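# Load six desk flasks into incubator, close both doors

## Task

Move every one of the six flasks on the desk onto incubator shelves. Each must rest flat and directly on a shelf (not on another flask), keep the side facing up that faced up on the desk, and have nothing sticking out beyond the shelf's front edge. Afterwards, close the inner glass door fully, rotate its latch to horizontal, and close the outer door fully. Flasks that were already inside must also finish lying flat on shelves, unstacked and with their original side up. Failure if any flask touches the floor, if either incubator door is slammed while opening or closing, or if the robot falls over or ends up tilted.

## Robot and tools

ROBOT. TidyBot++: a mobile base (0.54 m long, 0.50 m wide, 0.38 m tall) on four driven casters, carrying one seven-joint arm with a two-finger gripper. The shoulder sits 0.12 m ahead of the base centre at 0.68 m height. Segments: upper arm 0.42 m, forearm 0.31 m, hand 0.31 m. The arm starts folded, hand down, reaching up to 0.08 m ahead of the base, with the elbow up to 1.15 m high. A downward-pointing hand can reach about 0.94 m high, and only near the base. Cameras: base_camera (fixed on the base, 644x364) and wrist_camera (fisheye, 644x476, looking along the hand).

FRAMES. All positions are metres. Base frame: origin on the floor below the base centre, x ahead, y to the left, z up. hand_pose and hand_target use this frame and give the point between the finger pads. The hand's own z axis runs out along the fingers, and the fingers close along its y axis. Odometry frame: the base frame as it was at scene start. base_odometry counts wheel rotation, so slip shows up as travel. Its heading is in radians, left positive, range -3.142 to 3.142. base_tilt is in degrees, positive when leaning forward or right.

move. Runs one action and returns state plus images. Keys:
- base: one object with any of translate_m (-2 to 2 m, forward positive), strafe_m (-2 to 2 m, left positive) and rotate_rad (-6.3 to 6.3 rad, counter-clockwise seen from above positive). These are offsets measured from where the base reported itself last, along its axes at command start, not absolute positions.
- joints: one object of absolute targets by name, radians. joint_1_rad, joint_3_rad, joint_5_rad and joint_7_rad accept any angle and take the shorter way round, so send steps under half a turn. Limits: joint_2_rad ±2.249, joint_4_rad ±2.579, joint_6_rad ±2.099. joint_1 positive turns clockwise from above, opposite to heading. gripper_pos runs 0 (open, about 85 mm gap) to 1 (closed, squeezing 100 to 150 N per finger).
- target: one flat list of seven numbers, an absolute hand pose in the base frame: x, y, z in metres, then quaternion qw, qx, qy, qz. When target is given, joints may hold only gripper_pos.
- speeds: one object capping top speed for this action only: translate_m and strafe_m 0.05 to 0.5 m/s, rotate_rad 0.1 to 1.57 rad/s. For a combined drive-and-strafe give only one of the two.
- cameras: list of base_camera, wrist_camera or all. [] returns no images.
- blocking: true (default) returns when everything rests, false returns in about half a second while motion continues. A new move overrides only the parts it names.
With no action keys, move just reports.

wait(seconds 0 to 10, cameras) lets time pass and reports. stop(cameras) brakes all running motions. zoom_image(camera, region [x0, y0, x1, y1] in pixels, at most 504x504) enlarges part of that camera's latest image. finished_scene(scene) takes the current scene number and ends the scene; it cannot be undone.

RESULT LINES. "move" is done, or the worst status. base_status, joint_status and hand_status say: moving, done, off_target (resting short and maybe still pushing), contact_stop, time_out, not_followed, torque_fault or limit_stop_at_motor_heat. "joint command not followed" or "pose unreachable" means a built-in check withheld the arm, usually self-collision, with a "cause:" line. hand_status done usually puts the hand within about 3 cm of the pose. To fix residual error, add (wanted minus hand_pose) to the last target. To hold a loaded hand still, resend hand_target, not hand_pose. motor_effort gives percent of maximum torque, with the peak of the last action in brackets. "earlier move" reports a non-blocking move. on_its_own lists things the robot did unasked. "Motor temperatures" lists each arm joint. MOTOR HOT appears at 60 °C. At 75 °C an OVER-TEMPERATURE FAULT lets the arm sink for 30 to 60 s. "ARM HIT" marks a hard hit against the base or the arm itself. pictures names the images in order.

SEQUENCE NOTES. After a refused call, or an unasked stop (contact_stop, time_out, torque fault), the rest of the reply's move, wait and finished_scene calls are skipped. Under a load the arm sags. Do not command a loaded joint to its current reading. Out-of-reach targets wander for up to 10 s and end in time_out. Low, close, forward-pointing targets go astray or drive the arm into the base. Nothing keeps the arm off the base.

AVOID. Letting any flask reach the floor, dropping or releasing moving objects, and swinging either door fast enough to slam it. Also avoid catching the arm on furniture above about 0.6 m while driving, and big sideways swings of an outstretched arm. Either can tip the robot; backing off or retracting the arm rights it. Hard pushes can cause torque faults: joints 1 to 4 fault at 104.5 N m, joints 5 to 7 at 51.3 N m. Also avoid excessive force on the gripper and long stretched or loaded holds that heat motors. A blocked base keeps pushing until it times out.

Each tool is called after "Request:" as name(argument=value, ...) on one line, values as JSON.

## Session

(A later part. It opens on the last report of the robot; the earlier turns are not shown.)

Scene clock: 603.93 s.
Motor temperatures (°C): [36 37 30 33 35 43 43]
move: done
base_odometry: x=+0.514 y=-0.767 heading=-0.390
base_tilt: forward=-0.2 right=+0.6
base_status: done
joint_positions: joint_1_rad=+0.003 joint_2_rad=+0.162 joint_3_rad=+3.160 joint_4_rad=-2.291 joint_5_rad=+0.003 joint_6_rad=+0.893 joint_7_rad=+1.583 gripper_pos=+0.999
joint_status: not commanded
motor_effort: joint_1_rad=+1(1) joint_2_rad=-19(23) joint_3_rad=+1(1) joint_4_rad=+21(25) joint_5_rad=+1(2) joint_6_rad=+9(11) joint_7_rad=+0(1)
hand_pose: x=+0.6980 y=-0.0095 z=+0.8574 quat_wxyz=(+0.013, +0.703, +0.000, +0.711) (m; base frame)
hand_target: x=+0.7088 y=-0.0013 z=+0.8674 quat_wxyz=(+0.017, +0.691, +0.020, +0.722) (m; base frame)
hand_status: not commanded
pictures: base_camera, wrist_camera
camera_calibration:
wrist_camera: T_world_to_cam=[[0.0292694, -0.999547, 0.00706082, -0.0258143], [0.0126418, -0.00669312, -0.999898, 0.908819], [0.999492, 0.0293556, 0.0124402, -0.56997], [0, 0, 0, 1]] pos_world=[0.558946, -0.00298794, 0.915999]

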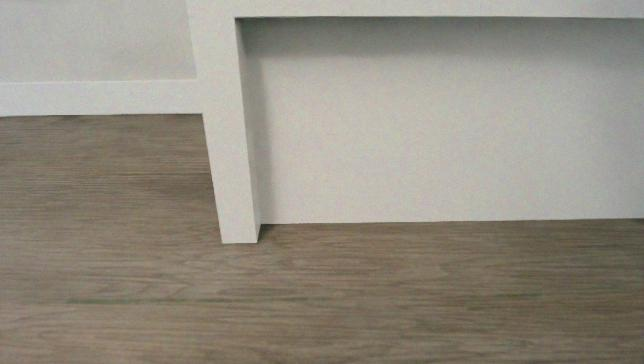

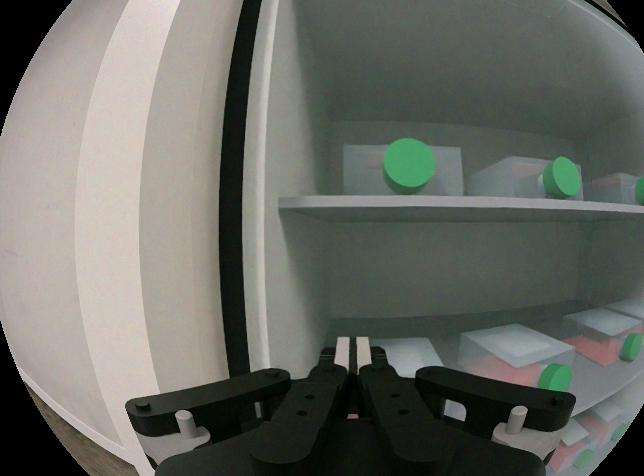

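Request:
move(base={"translate_m": 0.012}, speeds={"translate_m": 0.05})

Scene clock: 605.97 s.
Motor temperatures (°C): [36 37 30 33 35 43 43]
move: done
base_odometry: x=+0.525 y=-0.771 heading=-0.390
base_tilt: forward=-0.2 right=+0.6
base_status: done
joint_positions: joint_1_rad=+0.004 joint_2_rad=+0.137 joint_3_rad=+3.160 joint_4_rad=-2.320 joint_5_rad=+0.003 joint_6_rad=+0.893 joint_7_rad=+1.583 gripper_pos=+0.999
joint_status: not commanded
motor_effort: joint_1_rad=-1(2) joint_2_rad=-14(20) joint_3_rad=-1(1) joint_4_rad=+27(29) joint_5_rad=+3(3) joint_6_rad=+11(12) joint_7_rad=+1(1)
hand_pose: x=+0.6867 y=-0.0097 z=+0.8572 quat_wxyz=(+0.013, +0.705, -0.001, +0.709) (m; base frame)
hand_target: x=+0.7088 y=-0.0013 z=+0.8674 quat_wxyz=(+0.017, +0.691, +0.020, +0.722) (m; base frame)
hand_status: not commanded
pictures: base_camera, wrist_camera
camera_calibration:
wrist_camera: T_world_to_cam=[[0.0286963, -0.999567, 0.00645697, -0.0248225], [0.00932751, -0.00619158, -0.999937, 0.911232], [0.999545, 0.0287547, 0.0091458, -0.555894], [0, 0, 0, 1]] pos_world=[0.547853, -0.00318528, 0.916419]

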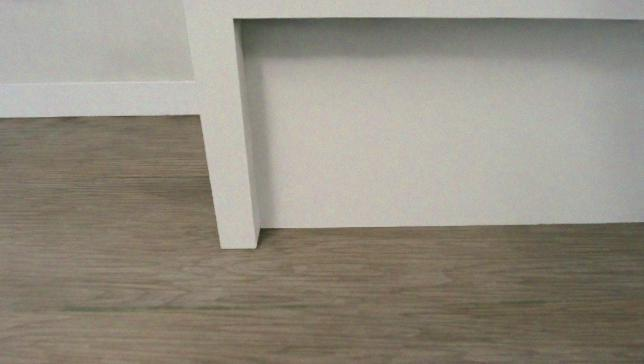

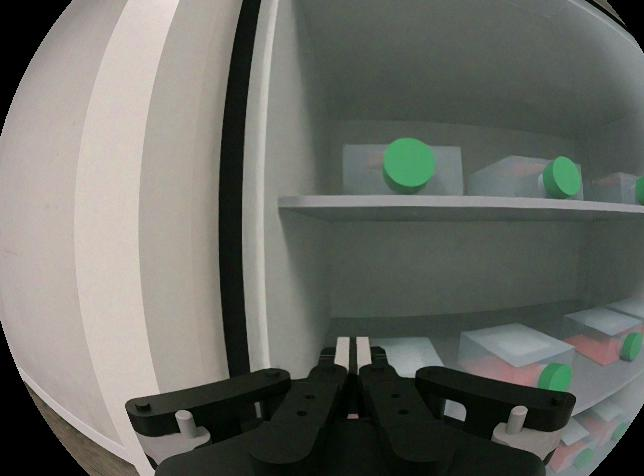

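Request:
move(base={"translate_m": -0.13}, speeds={"translate_m": 0.15})

Request:
move(joints={"joint_1_rad": 0.0, "joint_2_rad": 0.485, "joint_3_rad": 3.16, "joint_4_rad": -2.395, "joint_5_rad": 0.03, "joint_6_rad": 1.365, "joint_7_rad": 1.6, "gripper_pos": 0.45})

Scene clock: 608.33 s.
Motor temperatures (°C): [36 37 30 33 35 43 43]
move: done
base_odometry: x=+0.404 y=-0.722 heading=-0.390
base_tilt: forward=-0.2 right=+0.6
base_status: done
joint_positions: joint_1_rad=+0.002 joint_2_rad=+0.178 joint_3_rad=+3.160 joint_4_rad=-2.269 joint_5_rad=+0.003 joint_6_rad=+0.893 joint_7_rad=+1.583 gripper_pos=+0.999
joint_status: not commanded
motor_effort: joint_1_rad=+1(2) joint_2_rad=-22(25) joint_3_rad=+0(2) joint_4_rad=+15(24) joint_5_rad=+0(3) joint_6_rad=+10(11) joint_7_rad=+0(1)
hand_pose: x=+0.7062 y=-0.0092 z=+0.8600 quat_wxyz=(+0.013, +0.701, +0.000, +0.713) (m; base frame)
hand_target: x=+0.7088 y=-0.0013 z=+0.8674 quat_wxyz=(+0.017, +0.691, +0.020, +0.722) (m; base frame)
hand_status: not commanded
pictures: base_camera, wrist_camera
camera_calibration:
wrist_camera: T_world_to_cam=[[0.0300062, -0.999519, 0.00778785, -0.0269425], [0.0199579, -0.0071907, -0.999775, 0.906118], [0.99935, 0.0301549, 0.0197326, -0.584388], [0, 0, 0, 1]] pos_world=[0.566733, -0.00279175, 0.917655]

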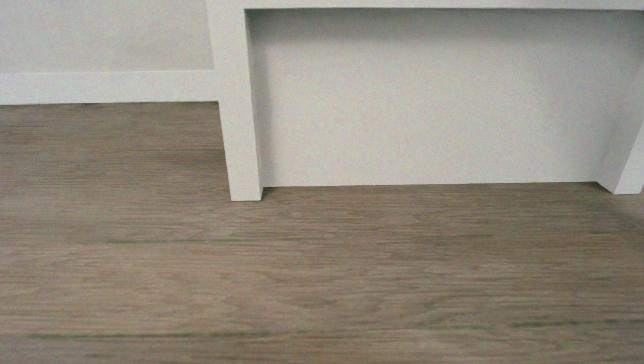

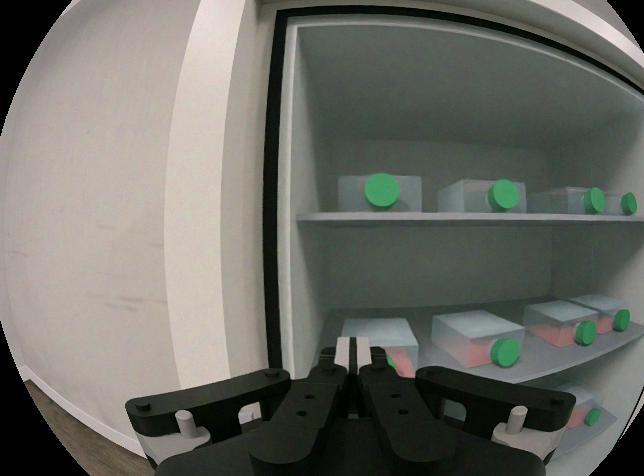

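Scene clock: 610.07 s.
Motor temperatures (°C): [36 37 30 33 35 43 43]
move: done
base_odometry: x=+0.404 y=-0.722 heading=-0.390
base_tilt: forward=-0.2 right=+0.6
base_status: not commanded
joint_positions: joint_1_rad=+0.002 joint_2_rad=+0.472 joint_3_rad=+3.160 joint_4_rad=-2.382 joint_5_rad=+0.003 joint_6_rad=+1.304 joint_7_rad=+1.583 gripper_pos=+0.450
joint_status: all done
motor_effort: joint_1_rad=+1(1) joint_2_rad=-27(30) joint_3_rad=+0(1) joint_4_rad=+10(18) joint_5_rad=+0(2) joint_6_rad=+9(11) joint_7_rad=+1(1)
hand_pose: x=+0.7108 y=-0.0081 z=+0.7616 quat_wxyz=(+0.013, +0.700, +0.002, +0.714) (m; base frame)
hand_target: x=+0.7074 y=+0.0016 z=+0.7676 quat_wxyz=(+0.012, +0.687, +0.020, +0.726) (m; base frame)
hand_status: not commanded
pictures: base_camera, wrist_camera
camera_calibration:
wrist_camera: T_world_to_cam=[[0.0322896, -0.999408, 0.0118406, -0.0298339], [0.0232611, -0.0110922, -0.999668, 0.805148], [0.999208, 0.0325543, 0.0228892, -0.589353], [0, 0, 0, 1]] pos_world=[0.571121, -0.00169943, 0.818723]

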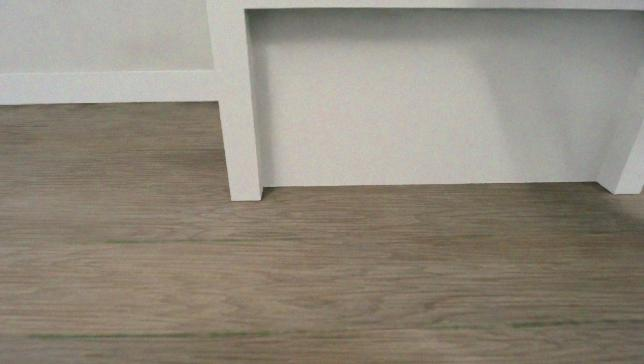

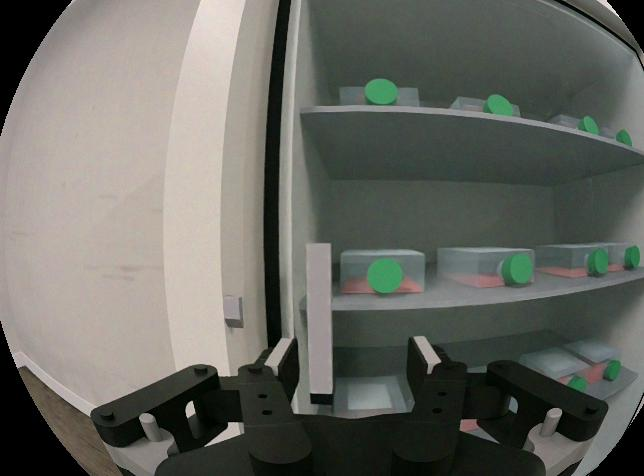

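Request:
zoom_image(camera="wrist_camera", region=[180, 200, 460, 440])

Scaled by 1.800.

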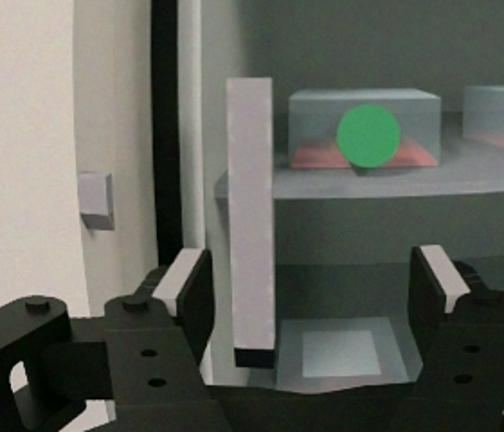

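Request:
move(base={"translate_m": 0.03, "strafe_m": 0.021}, speeds={"translate_m": 0.08})

Request:
zoom_image(camera="wrist_camera", region=[180, 200, 460, 440])

Scene clock: 615.83 s.
Motor temperatures (°C): [36 37 30 33 35 43 43]
move: done
base_odometry: x=+0.440 y=-0.713 heading=-0.389
base_tilt: forward=-0.1 right=+0.6
base_status: done
joint_positions: joint_1_rad=+0.002 joint_2_rad=+0.473 joint_3_rad=+3.160 joint_4_rad=-2.385 joint_5_rad=+0.003 joint_6_rad=+1.308 joint_7_rad=+1.583 gripper_pos=+0.450
joint_status: not commanded
motor_effort: joint_1_rad=+1(2) joint_2_rad=-27(28) joint_3_rad=+0(1) joint_4_rad=+10(11) joint_5_rad=+0(2) joint_6_rad=+10(11) joint_7_rad=+1(1)
hand_pose: x=+0.7101 y=-0.0080 z=+0.7612 quat_wxyz=(+0.013, +0.700, +0.002, +0.714) (m; base frame)
hand_target: x=+0.7074 y=+0.0016 z=+0.7676 quat_wxyz=(+0.012, +0.687, +0.020, +0.726) (m; base frame)
hand_status: not commanded
pictures: base_camera, wrist_camera
camera_calibration:
wrist_camera: T_world_to_cam=[[0.0322885, -0.999408, 0.0118417, -0.0298067], [0.023361, -0.01109, -0.999666, 0.804705], [0.999206, 0.0325543, 0.0229891, -0.588725], [0, 0, 0, 1]] pos_world=[0.570421, -0.00169944, 0.818323]

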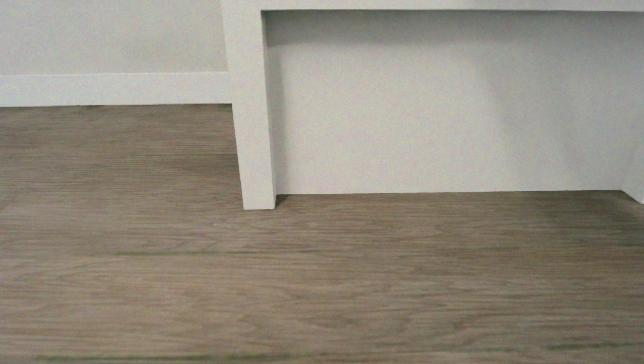

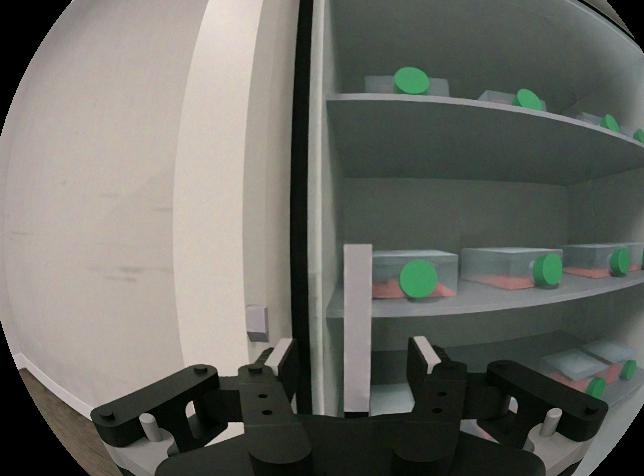

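Scaled by 1.800.

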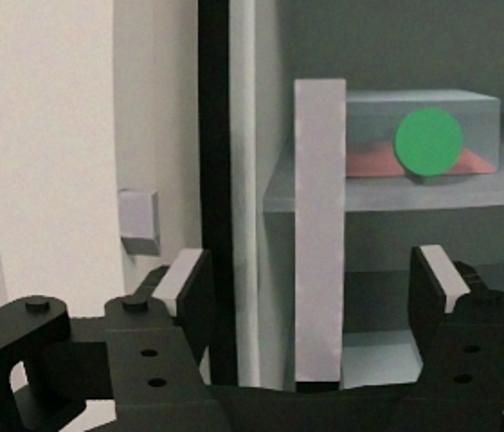

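Request:
move(base={"translate_m": 0.035, "strafe_m": -0.003}, speeds={"translate_m": 0.06})

Request:
zoom_image(camera="wrist_camera", region=[180, 200, 460, 440])

Scene clock: 618.73 s.
Motor temperatures (°C): [36 37 30 33 35 43 43]
move: done
base_odometry: x=+0.472 y=-0.729 heading=-0.389
base_tilt: forward=-0.1 right=+0.6
base_status: done
joint_positions: joint_1_rad=+0.002 joint_2_rad=+0.473 joint_3_rad=+3.160 joint_4_rad=-2.386 joint_5_rad=+0.003 joint_6_rad=+1.308 joint_7_rad=+1.583 gripper_pos=+0.450
joint_status: not commanded
motor_effort: joint_1_rad=+1(1) joint_2_rad=-26(28) joint_3_rad=+0(0) joint_4_rad=+9(11) joint_5_rad=+0(1) joint_6_rad=+10(11) joint_7_rad=+1(1)
hand_pose: x=+0.7097 y=-0.0080 z=+0.7604 quat_wxyz=(+0.013, +0.700, +0.002, +0.714) (m; base frame)
hand_target: x=+0.7074 y=+0.0016 z=+0.7676 quat_wxyz=(+0.012, +0.687, +0.020, +0.726) (m; base frame)
hand_status: not commanded
pictures: base_camera, wrist_camera
camera_calibration:
wrist_camera: T_world_to_cam=[[0.0323057, -0.999408, 0.0117967, -0.0297631], [0.0219615, -0.0110902, -0.999697, 0.804944], [0.999237, 0.032555, 0.0215902, -0.587287], [0, 0, 0, 1]] pos_world=[0.570123, -0.00169944, 0.817731]

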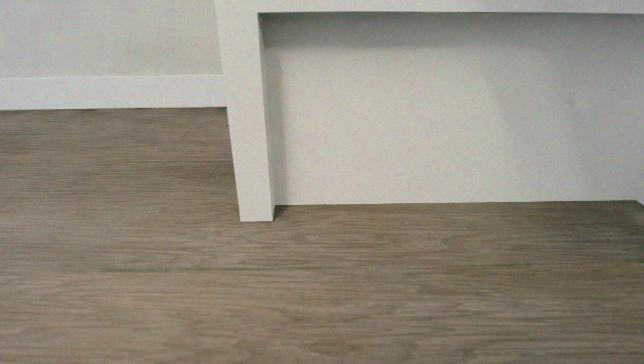

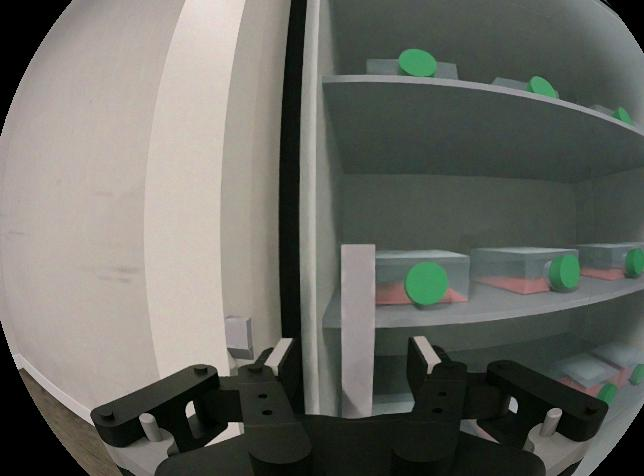

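Scaled by 1.800.

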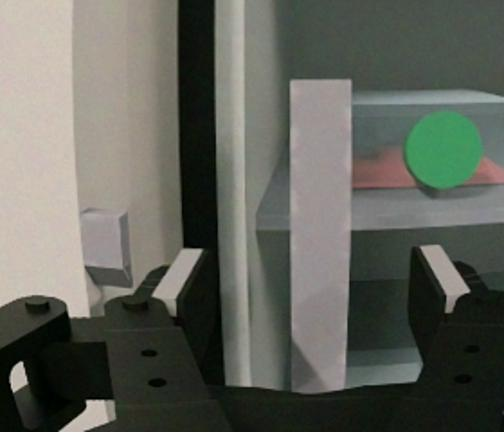

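Request:
move(base={"translate_m": 0.02, "strafe_m": -0.003}, speeds={"translate_m": 0.05})

Request:
zoom_image(camera="wrist_camera", region=[180, 200, 460, 440])

Scene clock: 620.50 s.
Motor temperatures (°C): [36 37 30 33 35 43 43]
move: done
base_odometry: x=+0.489 y=-0.740 heading=-0.389
base_tilt: forward=-0.2 right=+0.5
base_status: done
joint_positions: joint_1_rad=+0.002 joint_2_rad=+0.474 joint_3_rad=+3.160 joint_4_rad=-2.387 joint_5_rad=+0.003 joint_6_rad=+1.309 joint_7_rad=+1.583 gripper_pos=+0.450
joint_status: not commanded
motor_effort: joint_1_rad=+1(2) joint_2_rad=-27(29) joint_3_rad=+0(1) joint_4_rad=+10(12) joint_5_rad=+1(1) joint_6_rad=+10(11) joint_7_rad=+0(1)
hand_pose: x=+0.7096 y=-0.0080 z=+0.7601 quat_wxyz=(+0.013, +0.700, +0.002, +0.714) (m; base frame)
hand_target: x=+0.7074 y=+0.0016 z=+0.7676 quat_wxyz=(+0.012, +0.687, +0.020, +0.726) (m; base frame)
hand_status: not commanded
pictures: base_camera, wrist_camera
camera_calibration:
wrist_camera: T_world_to_cam=[[0.032313, -0.999408, 0.0117789, -0.0297473], [0.0213617, -0.0110918, -0.99971, 0.805102], [0.999249, 0.0325553, 0.0209906, -0.586701], [0, 0, 0, 1]] pos_world=[0.570024, -0.00169944, 0.817534]

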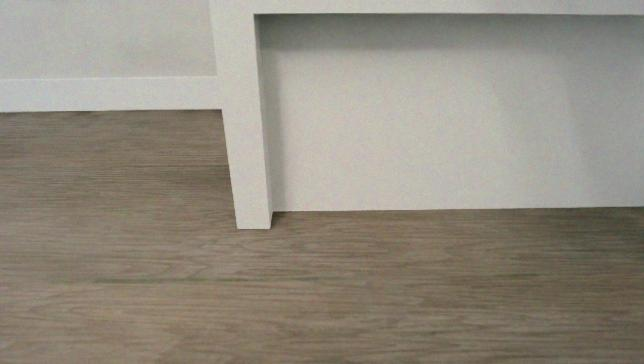

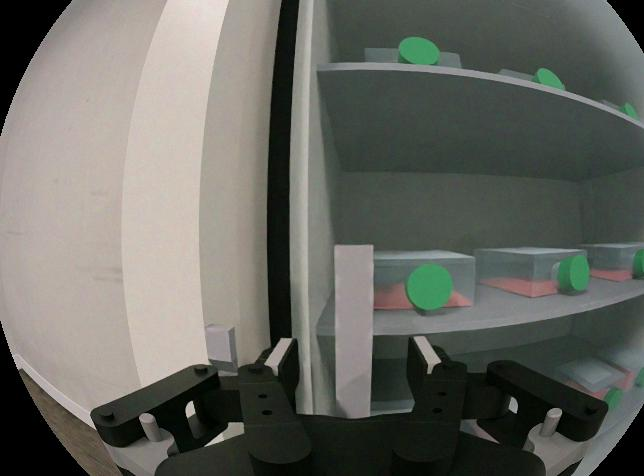

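Scaled by 1.800.

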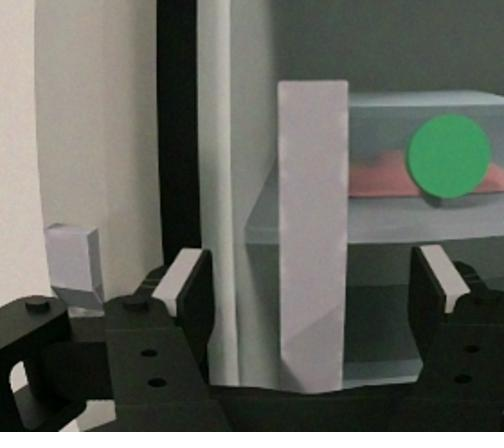

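Request:
move(base={"translate_m": 0.012}, speeds={"translate_m": 0.05})

Request:
zoom_image(camera="wrist_camera", region=[180, 200, 460, 440])

Scene clock: 622.57 s.
Motor temperatures (°C): [36 37 30 33 35 43 43]
move: done
base_odometry: x=+0.500 y=-0.744 heading=-0.389
base_tilt: forward=-0.1 right=+0.6
base_status: done
joint_positions: joint_1_rad=+0.002 joint_2_rad=+0.475 joint_3_rad=+3.160 joint_4_rad=-2.387 joint_5_rad=+0.003 joint_6_rad=+1.309 joint_7_rad=+1.583 gripper_pos=+0.450
joint_status: not commanded
motor_effort: joint_1_rad=+1(2) joint_2_rad=-26(28) joint_3_rad=+0(1) joint_4_rad=+10(12) joint_5_rad=+1(1) joint_6_rad=+10(10) joint_7_rad=+1(1)
hand_pose: x=+0.7095 y=-0.0080 z=+0.7592 quat_wxyz=(+0.013, +0.701, +0.002, +0.713) (m; base frame)
hand_target: x=+0.7074 y=+0.0016 z=+0.7676 quat_wxyz=(+0.012, +0.687, +0.020, +0.726) (m; base frame)
hand_status: not commanded
pictures: base_camera, wrist_camera
camera_calibration:
wrist_camera: T_world_to_cam=[[0.0323323, -0.99941, 0.0116252, -0.0296248], [0.0197578, -0.0109899, -0.999744, 0.805354], [0.999282, 0.0325538, 0.0193908, -0.5854], [0, 0, 0, 1]] pos_world=[0.570026, -0.00169959, 0.816844]

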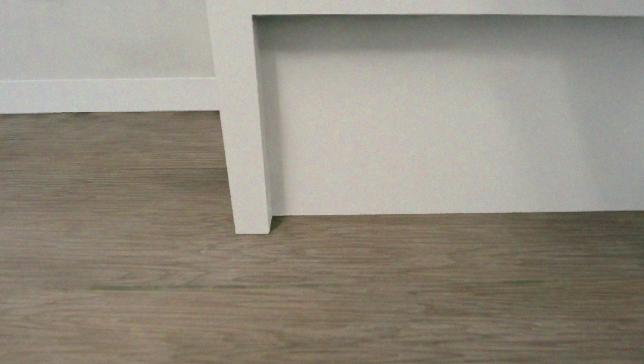

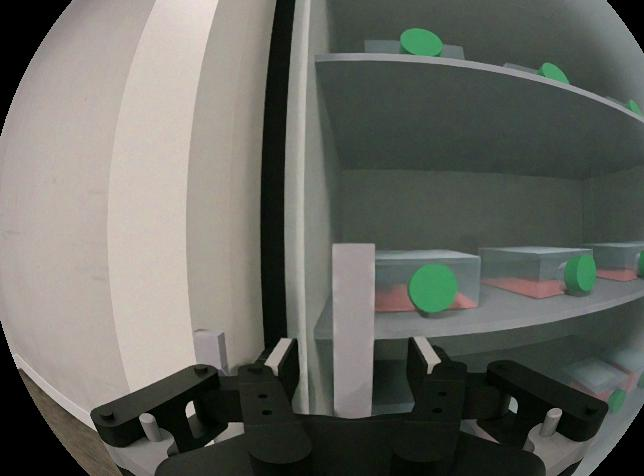

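Scaled by 1.800.

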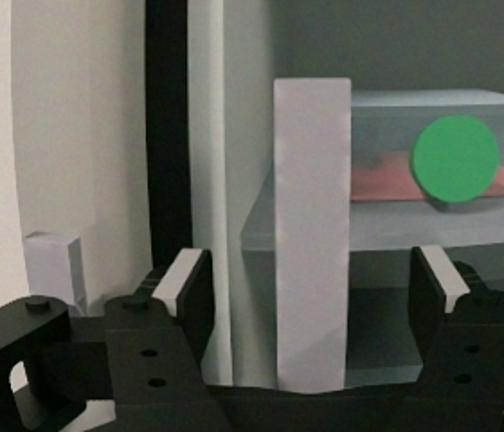

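Request:
move(joints={"gripper_pos": 0.86})

Request:
zoom_image(camera="wrist_camera", region=[180, 200, 460, 440])

Scene clock: 624.30 s.
Motor temperatures (°C): [36 37 30 33 35 43 43]
move: done
base_odometry: x=+0.500 y=-0.744 heading=-0.389
base_tilt: forward=-0.1 right=+0.5
base_status: not commanded
joint_positions: joint_1_rad=+0.002 joint_2_rad=+0.475 joint_3_rad=+3.160 joint_4_rad=-2.388 joint_5_rad=+0.003 joint_6_rad=+1.310 joint_7_rad=+1.583 gripper_pos=+0.843
joint_status: all done
motor_effort: joint_1_rad=+0(1) joint_2_rad=-27(27) joint_3_rad=+0(1) joint_4_rad=+10(12) joint_5_rad=+1(3) joint_6_rad=+10(10) joint_7_rad=+1(2)
hand_pose: x=+0.7092 y=-0.0080 z=+0.7592 quat_wxyz=(+0.013, +0.701, +0.002, +0.713) (m; base frame)
hand_target: x=+0.7074 y=+0.0016 z=+0.7676 quat_wxyz=(+0.012, +0.687, +0.020, +0.726) (m; base frame)
hand_status: not commanded
pictures: base_camera, wrist_camera
camera_calibration:
wrist_camera: T_world_to_cam=[[0.0323299, -0.99941, 0.0116316, -0.029619], [0.0199578, -0.0109899, -0.99974, 0.805242], [0.999278, 0.0325537, 0.0195907, -0.585261], [0, 0, 0, 1]] pos_world=[0.569726, -0.00169959, 0.816843]

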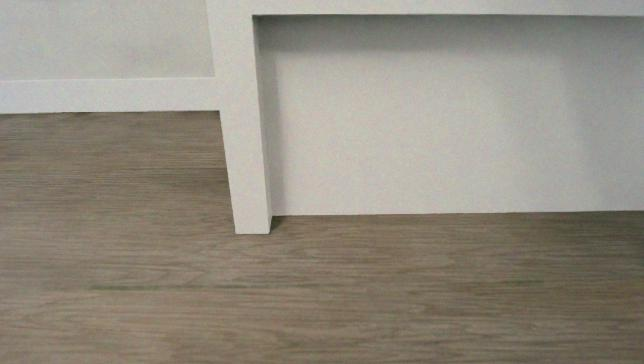

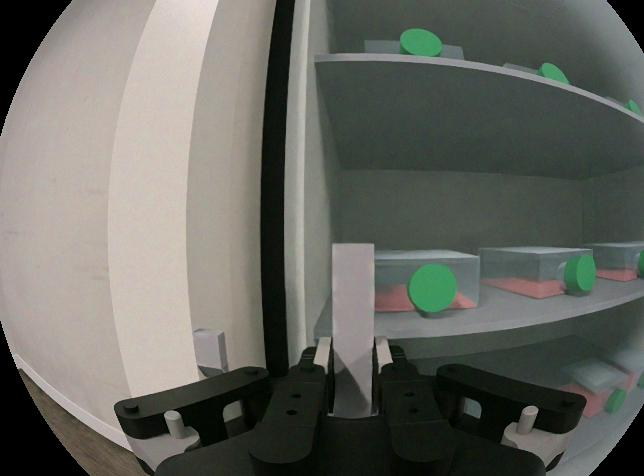

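Scaled by 1.800.

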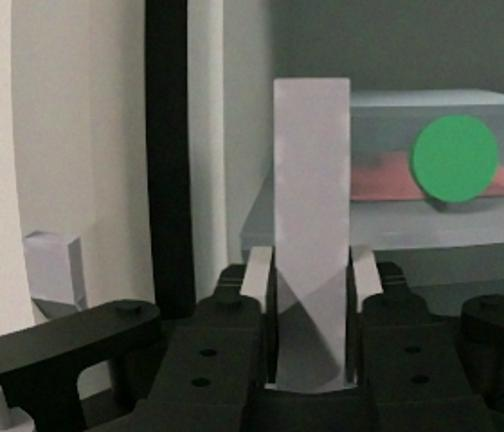

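Request:
move(joints={"joint_7_rad": 1.1})

Request:
zoom_image(camera="wrist_camera", region=[120, 100, 520, 476])

Scene clock: 626.43 s.
Motor temperatures (°C): [36 37 30 33 35 43 43]
move: done
base_odometry: x=+0.500 y=-0.744 heading=-0.389
base_tilt: forward=-0.1 right=+0.6
base_status: not commanded
joint_positions: joint_1_rad=+0.007 joint_2_rad=+0.475 joint_3_rad=+3.160 joint_4_rad=-2.389 joint_5_rad=+0.003 joint_6_rad=+1.310 joint_7_rad=+1.177 gripper_pos=+0.843
joint_status: all done
motor_effort: joint_1_rad=-3(4) joint_2_rad=-29(29) joint_3_rad=-3(4) joint_4_rad=+11(12) joint_5_rad=+4(5) joint_6_rad=+11(12) joint_7_rad=+0(1)
hand_pose: x=+0.7091 y=-0.0106 z=+0.7587 quat_wxyz=(-0.129, +0.687, -0.141, +0.701) (m; base frame)
hand_target: x=+0.7074 y=+0.0016 z=+0.7676 quat_wxyz=(-0.168, +0.671, -0.150, +0.707) (m; base frame)
hand_status: not commanded
pictures: base_camera, wrist_camera
camera_calibration:
wrist_camera: T_world_to_cam=[[0.0360657, -0.922653, -0.38394, 0.266115], [0.0255864, 0.384917, -0.922597, 0.746413], [0.999022, 0.0234505, 0.0374896, -0.598587], [0, 0, 0, 1]] pos_world=[0.569305, -0.0277374, 0.813251]

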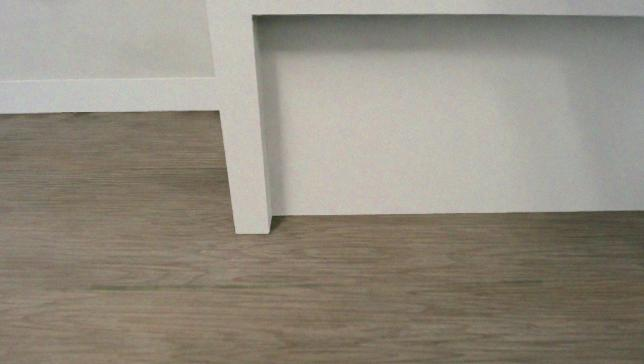

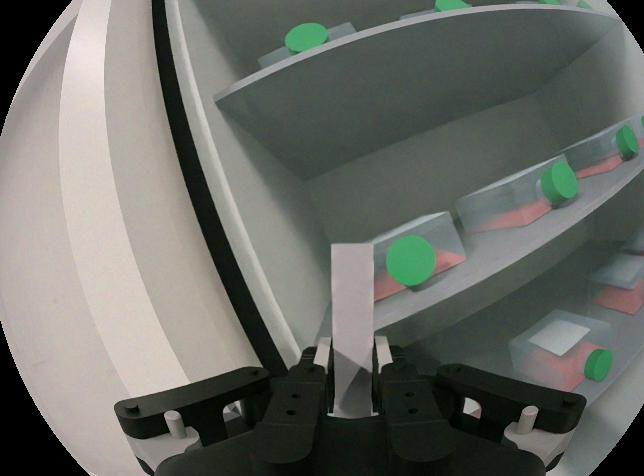

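Scaled by 1.260.

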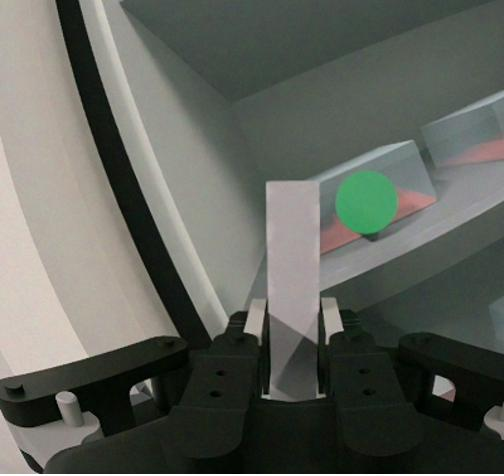

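Request:
move(joints={"joint_7_rad": 0.6}, cameras=["wrist_camera"])

Request:
move(joints={"joint_7_rad": 0.2}, cameras=["wrist_camera"])

Scene clock: 628.10 s.
Motor temperatures (°C): [36 37 30 33 35 43 43]
move: done
base_odometry: x=+0.500 y=-0.744 heading=-0.389
base_tilt: forward=-0.1 right=+0.6
base_status: not commanded
joint_positions: joint_1_rad=+0.011 joint_2_rad=+0.478 joint_3_rad=+3.160 joint_4_rad=-2.390 joint_5_rad=+0.003 joint_6_rad=+1.310 joint_7_rad=+0.685 gripper_pos=+0.843
joint_status: all done
motor_effort: joint_1_rad=-5(5) joint_2_rad=-30(30) joint_3_rad=-5(5) joint_4_rad=+11(12) joint_5_rad=+6(6) joint_6_rad=+11(12) joint_7_rad=+0(1)
hand_pose: x=+0.7089 y=-0.0133 z=+0.7566 quat_wxyz=(-0.294, +0.633, -0.306, +0.648) (m; base frame)
hand_target: x=+0.7074 y=+0.0016 z=+0.7676 quat_wxyz=(-0.338, +0.613, -0.311, +0.643) (m; base frame)
hand_status: not commanded
pictures: wrist_camera
camera_calibration:
wrist_camera: T_world_to_cam=[[0.0423842, -0.632494, -0.773405, 0.55687], [0.0294859, 0.774555, -0.631818, 0.527995], [0.998666, 0.00397456, 0.0514786, -0.608763], [0, 0, 0, 1]] pos_world=[0.56878, -0.0543256, 0.795621]

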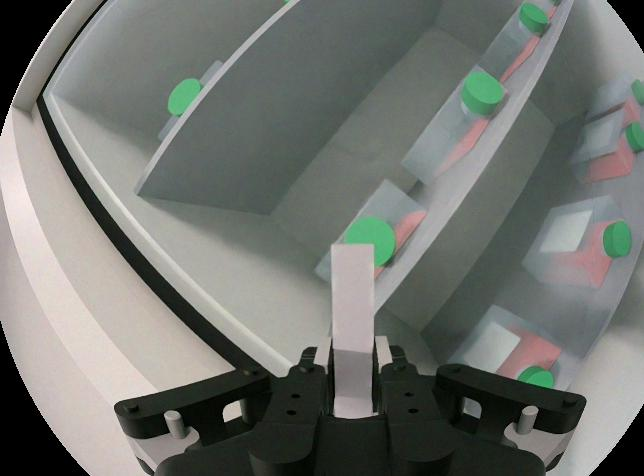

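Scene clock: 629.27 s.
Motor temperatures (°C): [36 37 30 33 35 43 43]
move: done
base_odometry: x=+0.500 y=-0.744 heading=-0.389
base_tilt: forward=-0.1 right=+0.6
base_status: not commanded
joint_positions: joint_1_rad=+0.014 joint_2_rad=+0.481 joint_3_rad=+3.160 joint_4_rad=-2.392 joint_5_rad=+0.003 joint_6_rad=+1.310 joint_7_rad=+0.283 gripper_pos=+0.843
joint_status: all done
motor_effort: joint_1_rad=-5(5) joint_2_rad=-30(31) joint_3_rad=-5(5) joint_4_rad=+11(12) joint_5_rad=+5(7) joint_6_rad=+11(13) joint_7_rad=+1(2)
hand_pose: x=+0.7085 y=-0.0146 z=+0.7541 quat_wxyz=(-0.416, +0.560, -0.428, +0.575) (m; base frame)
hand_target: x=+0.7074 y=+0.0016 z=+0.7676 quat_wxyz=(-0.459, +0.538, -0.427, +0.563) (m; base frame)
hand_status: not commanded
pictures: wrist_camera
camera_calibration:
wrist_camera: T_world_to_cam=[[0.0481696, -0.278802, -0.95914, 0.695224], [0.0302438, 0.960221, -0.277597, 0.26242], [0.998381, -0.0156363, 0.0546855, -0.610775], [0, 0, 0, 1]] pos_world=[0.568361, -0.0677022, 0.773065]

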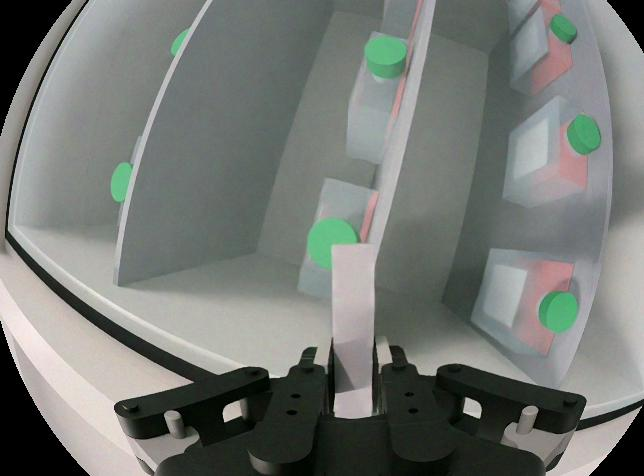

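Request:
move(joints={"joint_7_rad": 0.02}, cameras=["wrist_camera"])

Request:
move(joints={"joint_7_rad": -0.06}, cameras=["wrist_camera"])

Scene clock: 630.53 s.
Motor temperatures (°C): [36 37 30 33 35 43 43]
move: done
base_odometry: x=+0.500 y=-0.744 heading=-0.389
base_tilt: forward=-0.1 right=+0.6
base_status: not commanded
joint_positions: joint_1_rad=+0.014 joint_2_rad=+0.483 joint_3_rad=+3.160 joint_4_rad=-2.393 joint_5_rad=+0.003 joint_6_rad=+1.310 joint_7_rad=+0.083 gripper_pos=+0.843
joint_status: all done
motor_effort: joint_1_rad=-5(5) joint_2_rad=-30(31) joint_3_rad=-5(5) joint_4_rad=+12(12) joint_5_rad=+6(7) joint_6_rad=+11(13) joint_7_rad=+1(2)
hand_pose: x=+0.7082 y=-0.0149 z=+0.7527 quat_wxyz=(-0.471, +0.515, -0.482, +0.530) (m; base frame)
hand_target: x=+0.7074 y=+0.0016 z=+0.7676 quat_wxyz=(-0.508, +0.498, -0.474, +0.520) (m; base frame)
hand_status: not commanded
pictures: wrist_camera
camera_calibration:
wrist_camera: T_world_to_cam=[[0.0508478, -0.0825131, -0.995292, 0.722074], [0.029897, 0.99626, -0.081066, 0.115155], [0.998259, -0.0256342, 0.0531245, -0.609373], [0, 0, 0, 1]] pos_world=[0.568153, -0.0707644, 0.760382]

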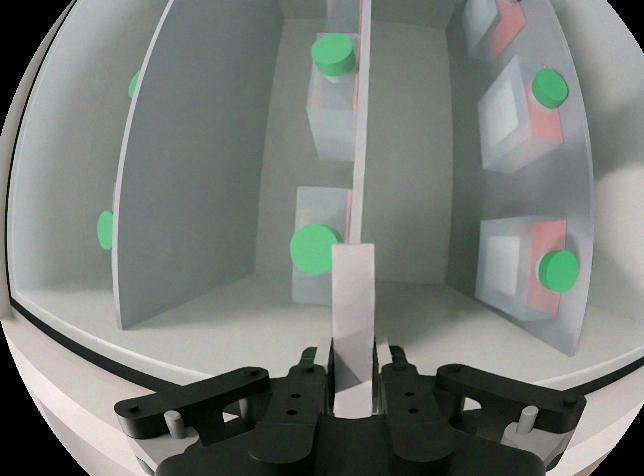

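Scene clock: 631.07 s.
Motor temperatures (°C): [36 37 30 33 35 43 43]
move: done
base_odometry: x=+0.500 y=-0.744 heading=-0.389
base_tilt: forward=-0.2 right=+0.5
base_status: not commanded
joint_positions: joint_1_rad=+0.014 joint_2_rad=+0.483 joint_3_rad=+3.160 joint_4_rad=-2.394 joint_5_rad=+0.003 joint_6_rad=+1.310 joint_7_rad=+0.001 gripper_pos=+0.843
joint_status: all done
motor_effort: joint_1_rad=-5(5) joint_2_rad=-29(31) joint_3_rad=-5(5) joint_4_rad=+12(12) joint_5_rad=+6(7) joint_6_rad=+11(13) joint_7_rad=-1(1)
hand_pose: x=+0.7079 y=-0.0150 z=+0.7521 quat_wxyz=(-0.492, +0.495, -0.503, +0.510) (m; base frame)
hand_target: x=+0.7074 y=+0.0016 z=+0.7676 quat_wxyz=(-0.528, +0.479, -0.493, +0.499) (m; base frame)
hand_status: not commanded
pictures: wrist_camera
camera_calibration:
wrist_camera: T_world_to_cam=[[0.0518439, -0.000825993, -0.998655, 0.724556], [0.0297103, 0.999558, 0.000715628, 0.053879], [0.998213, -0.0297074, 0.0518455, -0.608101], [0, 0, 0, 1]] pos_world=[0.56785, -0.0713218, 0.75507]

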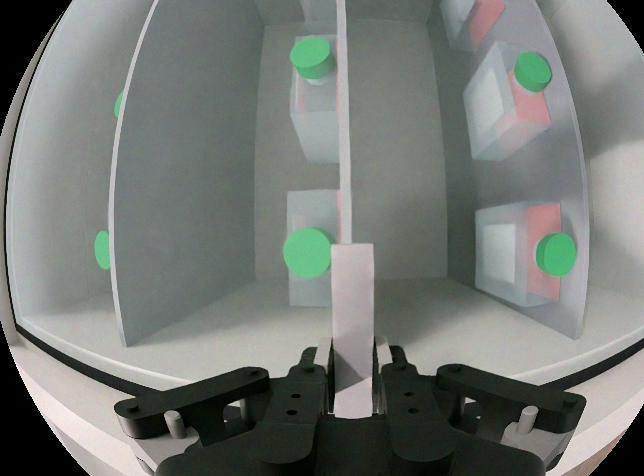

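Request:
move(joints={"joint_7_rad": -0.1}, cameras=["wrist_camera"])

Request:
move(joints={"joint_7_rad": -0.14}, cameras=["wrist_camera"])

Scene clock: 631.90 s.
Motor temperatures (°C): [36 37 30 33 35 43 43]
move: done
base_odometry: x=+0.500 y=-0.744 heading=-0.389
base_tilt: forward=-0.1 right=+0.6
base_status: not commanded
joint_positions: joint_1_rad=+0.014 joint_2_rad=+0.483 joint_3_rad=+3.160 joint_4_rad=-2.394 joint_5_rad=+0.003 joint_6_rad=+1.310 joint_7_rad=-0.022 gripper_pos=+0.843
joint_status: all done
motor_effort: joint_1_rad=-4(5) joint_2_rad=-29(29) joint_3_rad=-5(5) joint_4_rad=+12(12) joint_5_rad=+3(5) joint_6_rad=+10(12) joint_7_rad=-3(4)
hand_pose: x=+0.7079 y=-0.0150 z=+0.7521 quat_wxyz=(-0.497, +0.489, -0.509, +0.505) (m; base frame)
hand_target: x=+0.7074 y=+0.0016 z=+0.7676 quat_wxyz=(-0.538, +0.469, -0.503, +0.488) (m; base frame)
hand_status: not commanded
pictures: wrist_camera
camera_calibration:
wrist_camera: T_world_to_cam=[[0.0524185, 0.0216365, -0.998391, 0.7243], [0.0297768, 0.999287, 0.0232193, 0.0369293], [0.998181, -0.030946, 0.0517368, -0.608021], [0, 0, 0, 1]] pos_world=[0.567848, -0.0713901, 0.753734]

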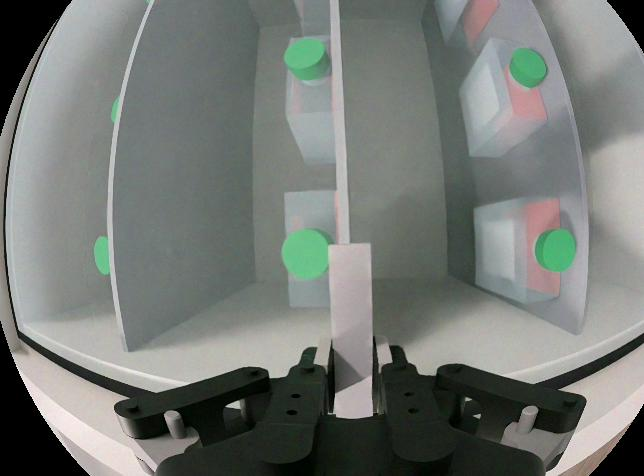

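Scene clock: 632.37 s.
Motor temperatures (°C): [36 37 30 33 35 43 43]
move: done
base_odometry: x=+0.500 y=-0.744 heading=-0.389
base_tilt: forward=-0.2 right=+0.6
base_status: not commanded
joint_positions: joint_1_rad=+0.014 joint_2_rad=+0.483 joint_3_rad=+3.160 joint_4_rad=-2.394 joint_5_rad=+0.003 joint_6_rad=+1.310 joint_7_rad=-0.048 gripper_pos=+0.843
joint_status: all done
motor_effort: joint_1_rad=-3(4) joint_2_rad=-28(29) joint_3_rad=-4(5) joint_4_rad=+11(12) joint_5_rad=+2(3) joint_6_rad=+10(11) joint_7_rad=-5(6)
hand_pose: x=+0.7079 y=-0.0151 z=+0.7521 quat_wxyz=(-0.504, +0.482, -0.515, +0.498) (m; base frame)
hand_target: x=+0.7074 y=+0.0016 z=+0.7676 quat_wxyz=(-0.548, +0.458, -0.512, +0.477) (m; base frame)
hand_status: not commanded
pictures: wrist_camera
camera_calibration:
wrist_camera: T_world_to_cam=[[0.0530171, 0.0473006, -0.997473, 0.723476], [0.0297999, 0.998358, 0.0489265, 0.0177338], [0.998149, -0.0323185, 0.0515204, -0.607757], [0, 0, 0, 1]] pos_world=[0.567747, -0.0715673, 0.752092]

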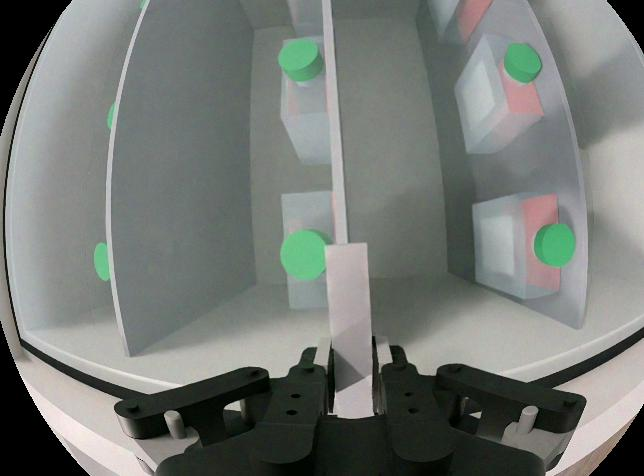

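Request:
move(joints={"gripper_pos": 0.4}, cameras=["wrist_camera"])

Request:
move(base={"translate_m": -0.12}, speeds={"translate_m": 0.12})

Scene clock: 633.97 s.
Motor temperatures (°C): [36 37 30 32 35 43 43]
move: done
base_odometry: x=+0.500 y=-0.744 heading=-0.389
base_tilt: forward=-0.1 right=+0.6
base_status: not commanded
joint_positions: joint_1_rad=+0.007 joint_2_rad=+0.482 joint_3_rad=+3.160 joint_4_rad=-2.394 joint_5_rad=+0.003 joint_6_rad=+1.313 joint_7_rad=-0.079 gripper_pos=+0.400
joint_status: all done
motor_effort: joint_1_rad=+1(3) joint_2_rad=-27(29) joint_3_rad=+0(4) joint_4_rad=+9(11) joint_5_rad=+0(2) joint_6_rad=+10(12) joint_7_rad=+0(5)
hand_pose: x=+0.7079 y=-0.0112 z=+0.7537 quat_wxyz=(-0.514, +0.475, -0.520, +0.490) (m; base frame)
hand_target: x=+0.7074 y=+0.0016 z=+0.7676 quat_wxyz=(-0.548, +0.458, -0.512, +0.477) (m; base frame)
hand_status: not commanded
pictures: wrist_camera
camera_calibration:
wrist_camera: T_world_to_cam=[[0.0572728, 0.0790354, -0.995225, 0.7205], [0.0225571, 0.996505, 0.0804351, -0.00497813], [0.998104, -0.0270562, 0.0552898, -0.610454], [0, 0, 0, 1]] pos_world=[0.568144, -0.0685009, 0.751213]

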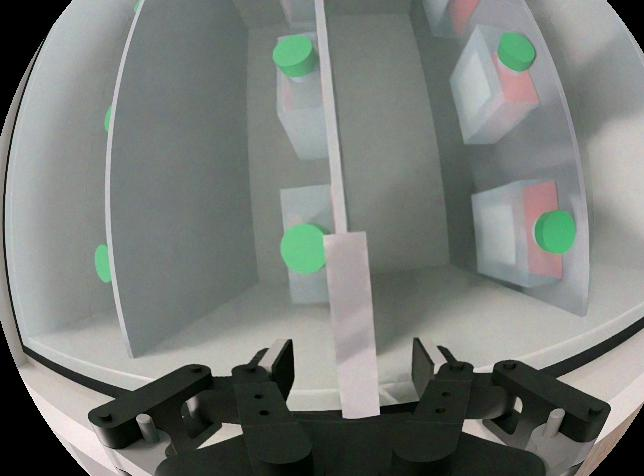

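Scene clock: 635.57 s.
Motor temperatures (°C): [36 37 30 32 35 43 43]
move: done
base_odometry: x=+0.389 y=-0.699 heading=-0.389
base_tilt: forward=-0.2 right=+0.6
base_status: done
joint_positions: joint_1_rad=+0.007 joint_2_rad=+0.479 joint_3_rad=+3.160 joint_4_rad=-2.394 joint_5_rad=+0.003 joint_6_rad=+1.313 joint_7_rad=-0.079 gripper_pos=+0.400
joint_status: not commanded
motor_effort: joint_1_rad=+1(1) joint_2_rad=-27(29) joint_3_rad=+0(1) joint_4_rad=+9(11) joint_5_rad=+1(2) joint_6_rad=+10(11) joint_7_rad=+1(1)
hand_pose: x=+0.7077 y=-0.0112 z=+0.7551 quat_wxyz=(-0.515, +0.474, -0.519, +0.490) (m; base frame)
hand_target: x=+0.7074 y=+0.0016 z=+0.7676 quat_wxyz=(-0.548, +0.458, -0.512, +0.477) (m; base frame)
hand_status: not commanded
pictures: base_camera, wrist_camera
camera_calibration:
wrist_camera: T_world_to_cam=[[0.0596676, 0.0789826, -0.995089, 0.720226], [0.0223684, 0.996509, 0.0804366, -0.00496259], [0.997968, -0.0270579, 0.0576926, -0.612044], [0, 0, 0, 1]] pos_world=[0.567937, -0.0685007, 0.752399]

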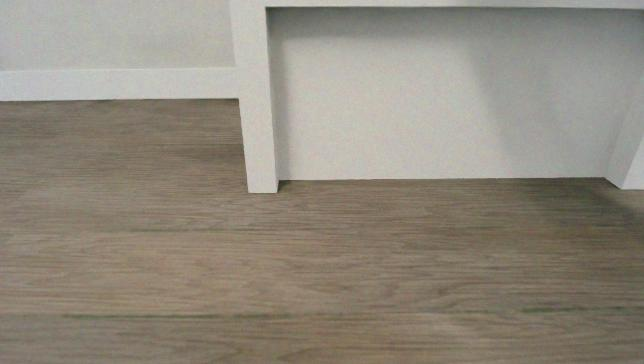

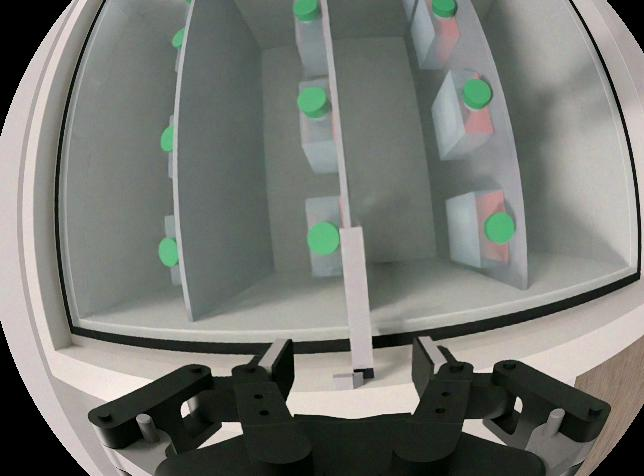

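Request:
move(joints={"joint_7_rad": 1.6})

Request:
zoom_image(camera="wrist_camera", region=[160, 180, 480, 440])

Scene clock: 638.27 s.
Motor temperatures (°C): [36 37 30 32 35 43 43]
move: done
base_odometry: x=+0.389 y=-0.699 heading=-0.389
base_tilt: forward=-0.2 right=+0.6
base_status: not commanded
joint_positions: joint_1_rad=+0.007 joint_2_rad=+0.479 joint_3_rad=+3.160 joint_4_rad=-2.394 joint_5_rad=+0.003 joint_6_rad=+1.313 joint_7_rad=+1.516 gripper_pos=+0.400
joint_status: all done
motor_effort: joint_1_rad=+0(1) joint_2_rad=-27(27) joint_3_rad=+0(0) joint_4_rad=+9(10) joint_5_rad=+1(1) joint_6_rad=+9(11) joint_7_rad=+1(2)
hand_pose: x=+0.7077 y=-0.0112 z=+0.7551 quat_wxyz=(-0.009, +0.703, -0.023, +0.711) (m; base frame)
hand_target: x=+0.7074 y=+0.0016 z=+0.7676 quat_wxyz=(+0.012, +0.687, +0.020, +0.726) (m; base frame)
hand_status: not commanded
pictures: base_camera, wrist_camera
camera_calibration:
wrist_camera: T_world_to_cam=[[0.0276321, -0.998092, -0.0552172, 0.0211654], [0.0137921, 0.0556137, -0.998357, 0.805159], [0.999523, 0.0268251, 0.0153026, -0.580616], [0, 0, 0, 1]] pos_world=[0.56865, -0.00807781, 0.81389]

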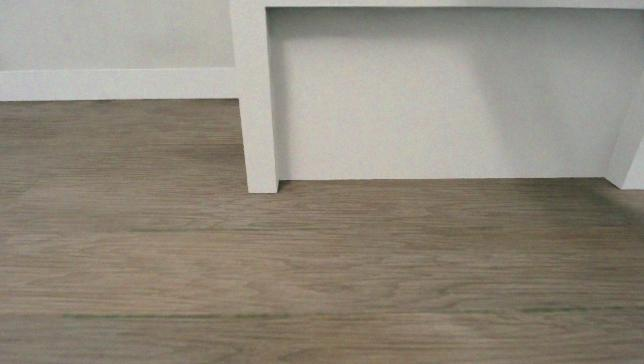

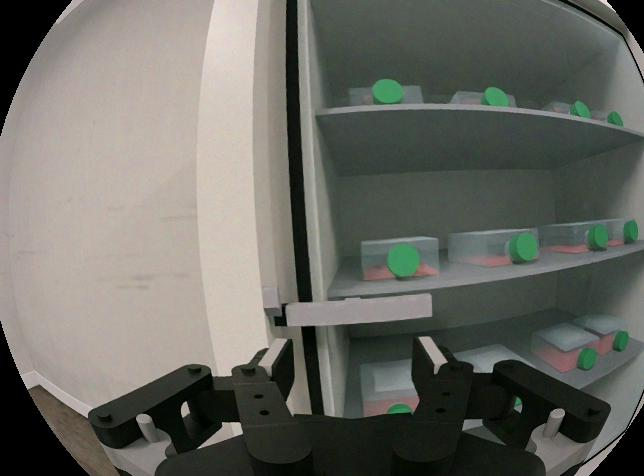

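Scaled by 1.575.

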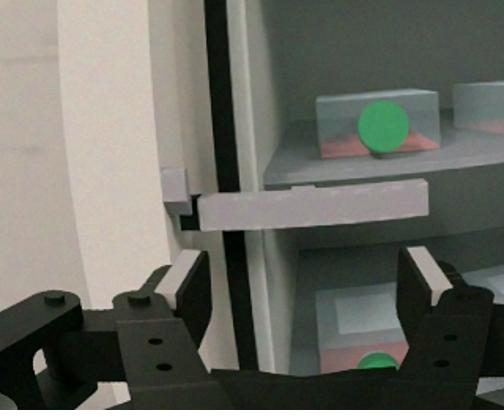

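Request:
zoom_image(camera="wrist_camera", region=[240, 260, 340, 350])

Scaled by 5.040.

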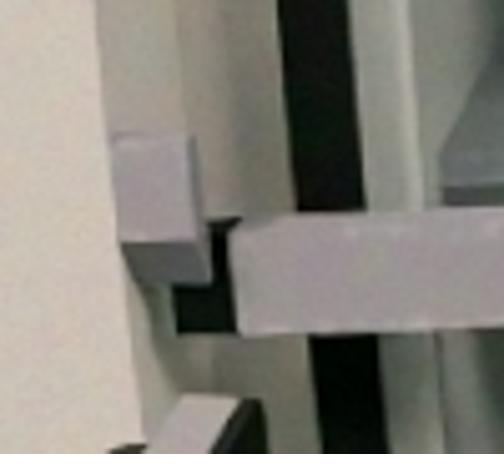

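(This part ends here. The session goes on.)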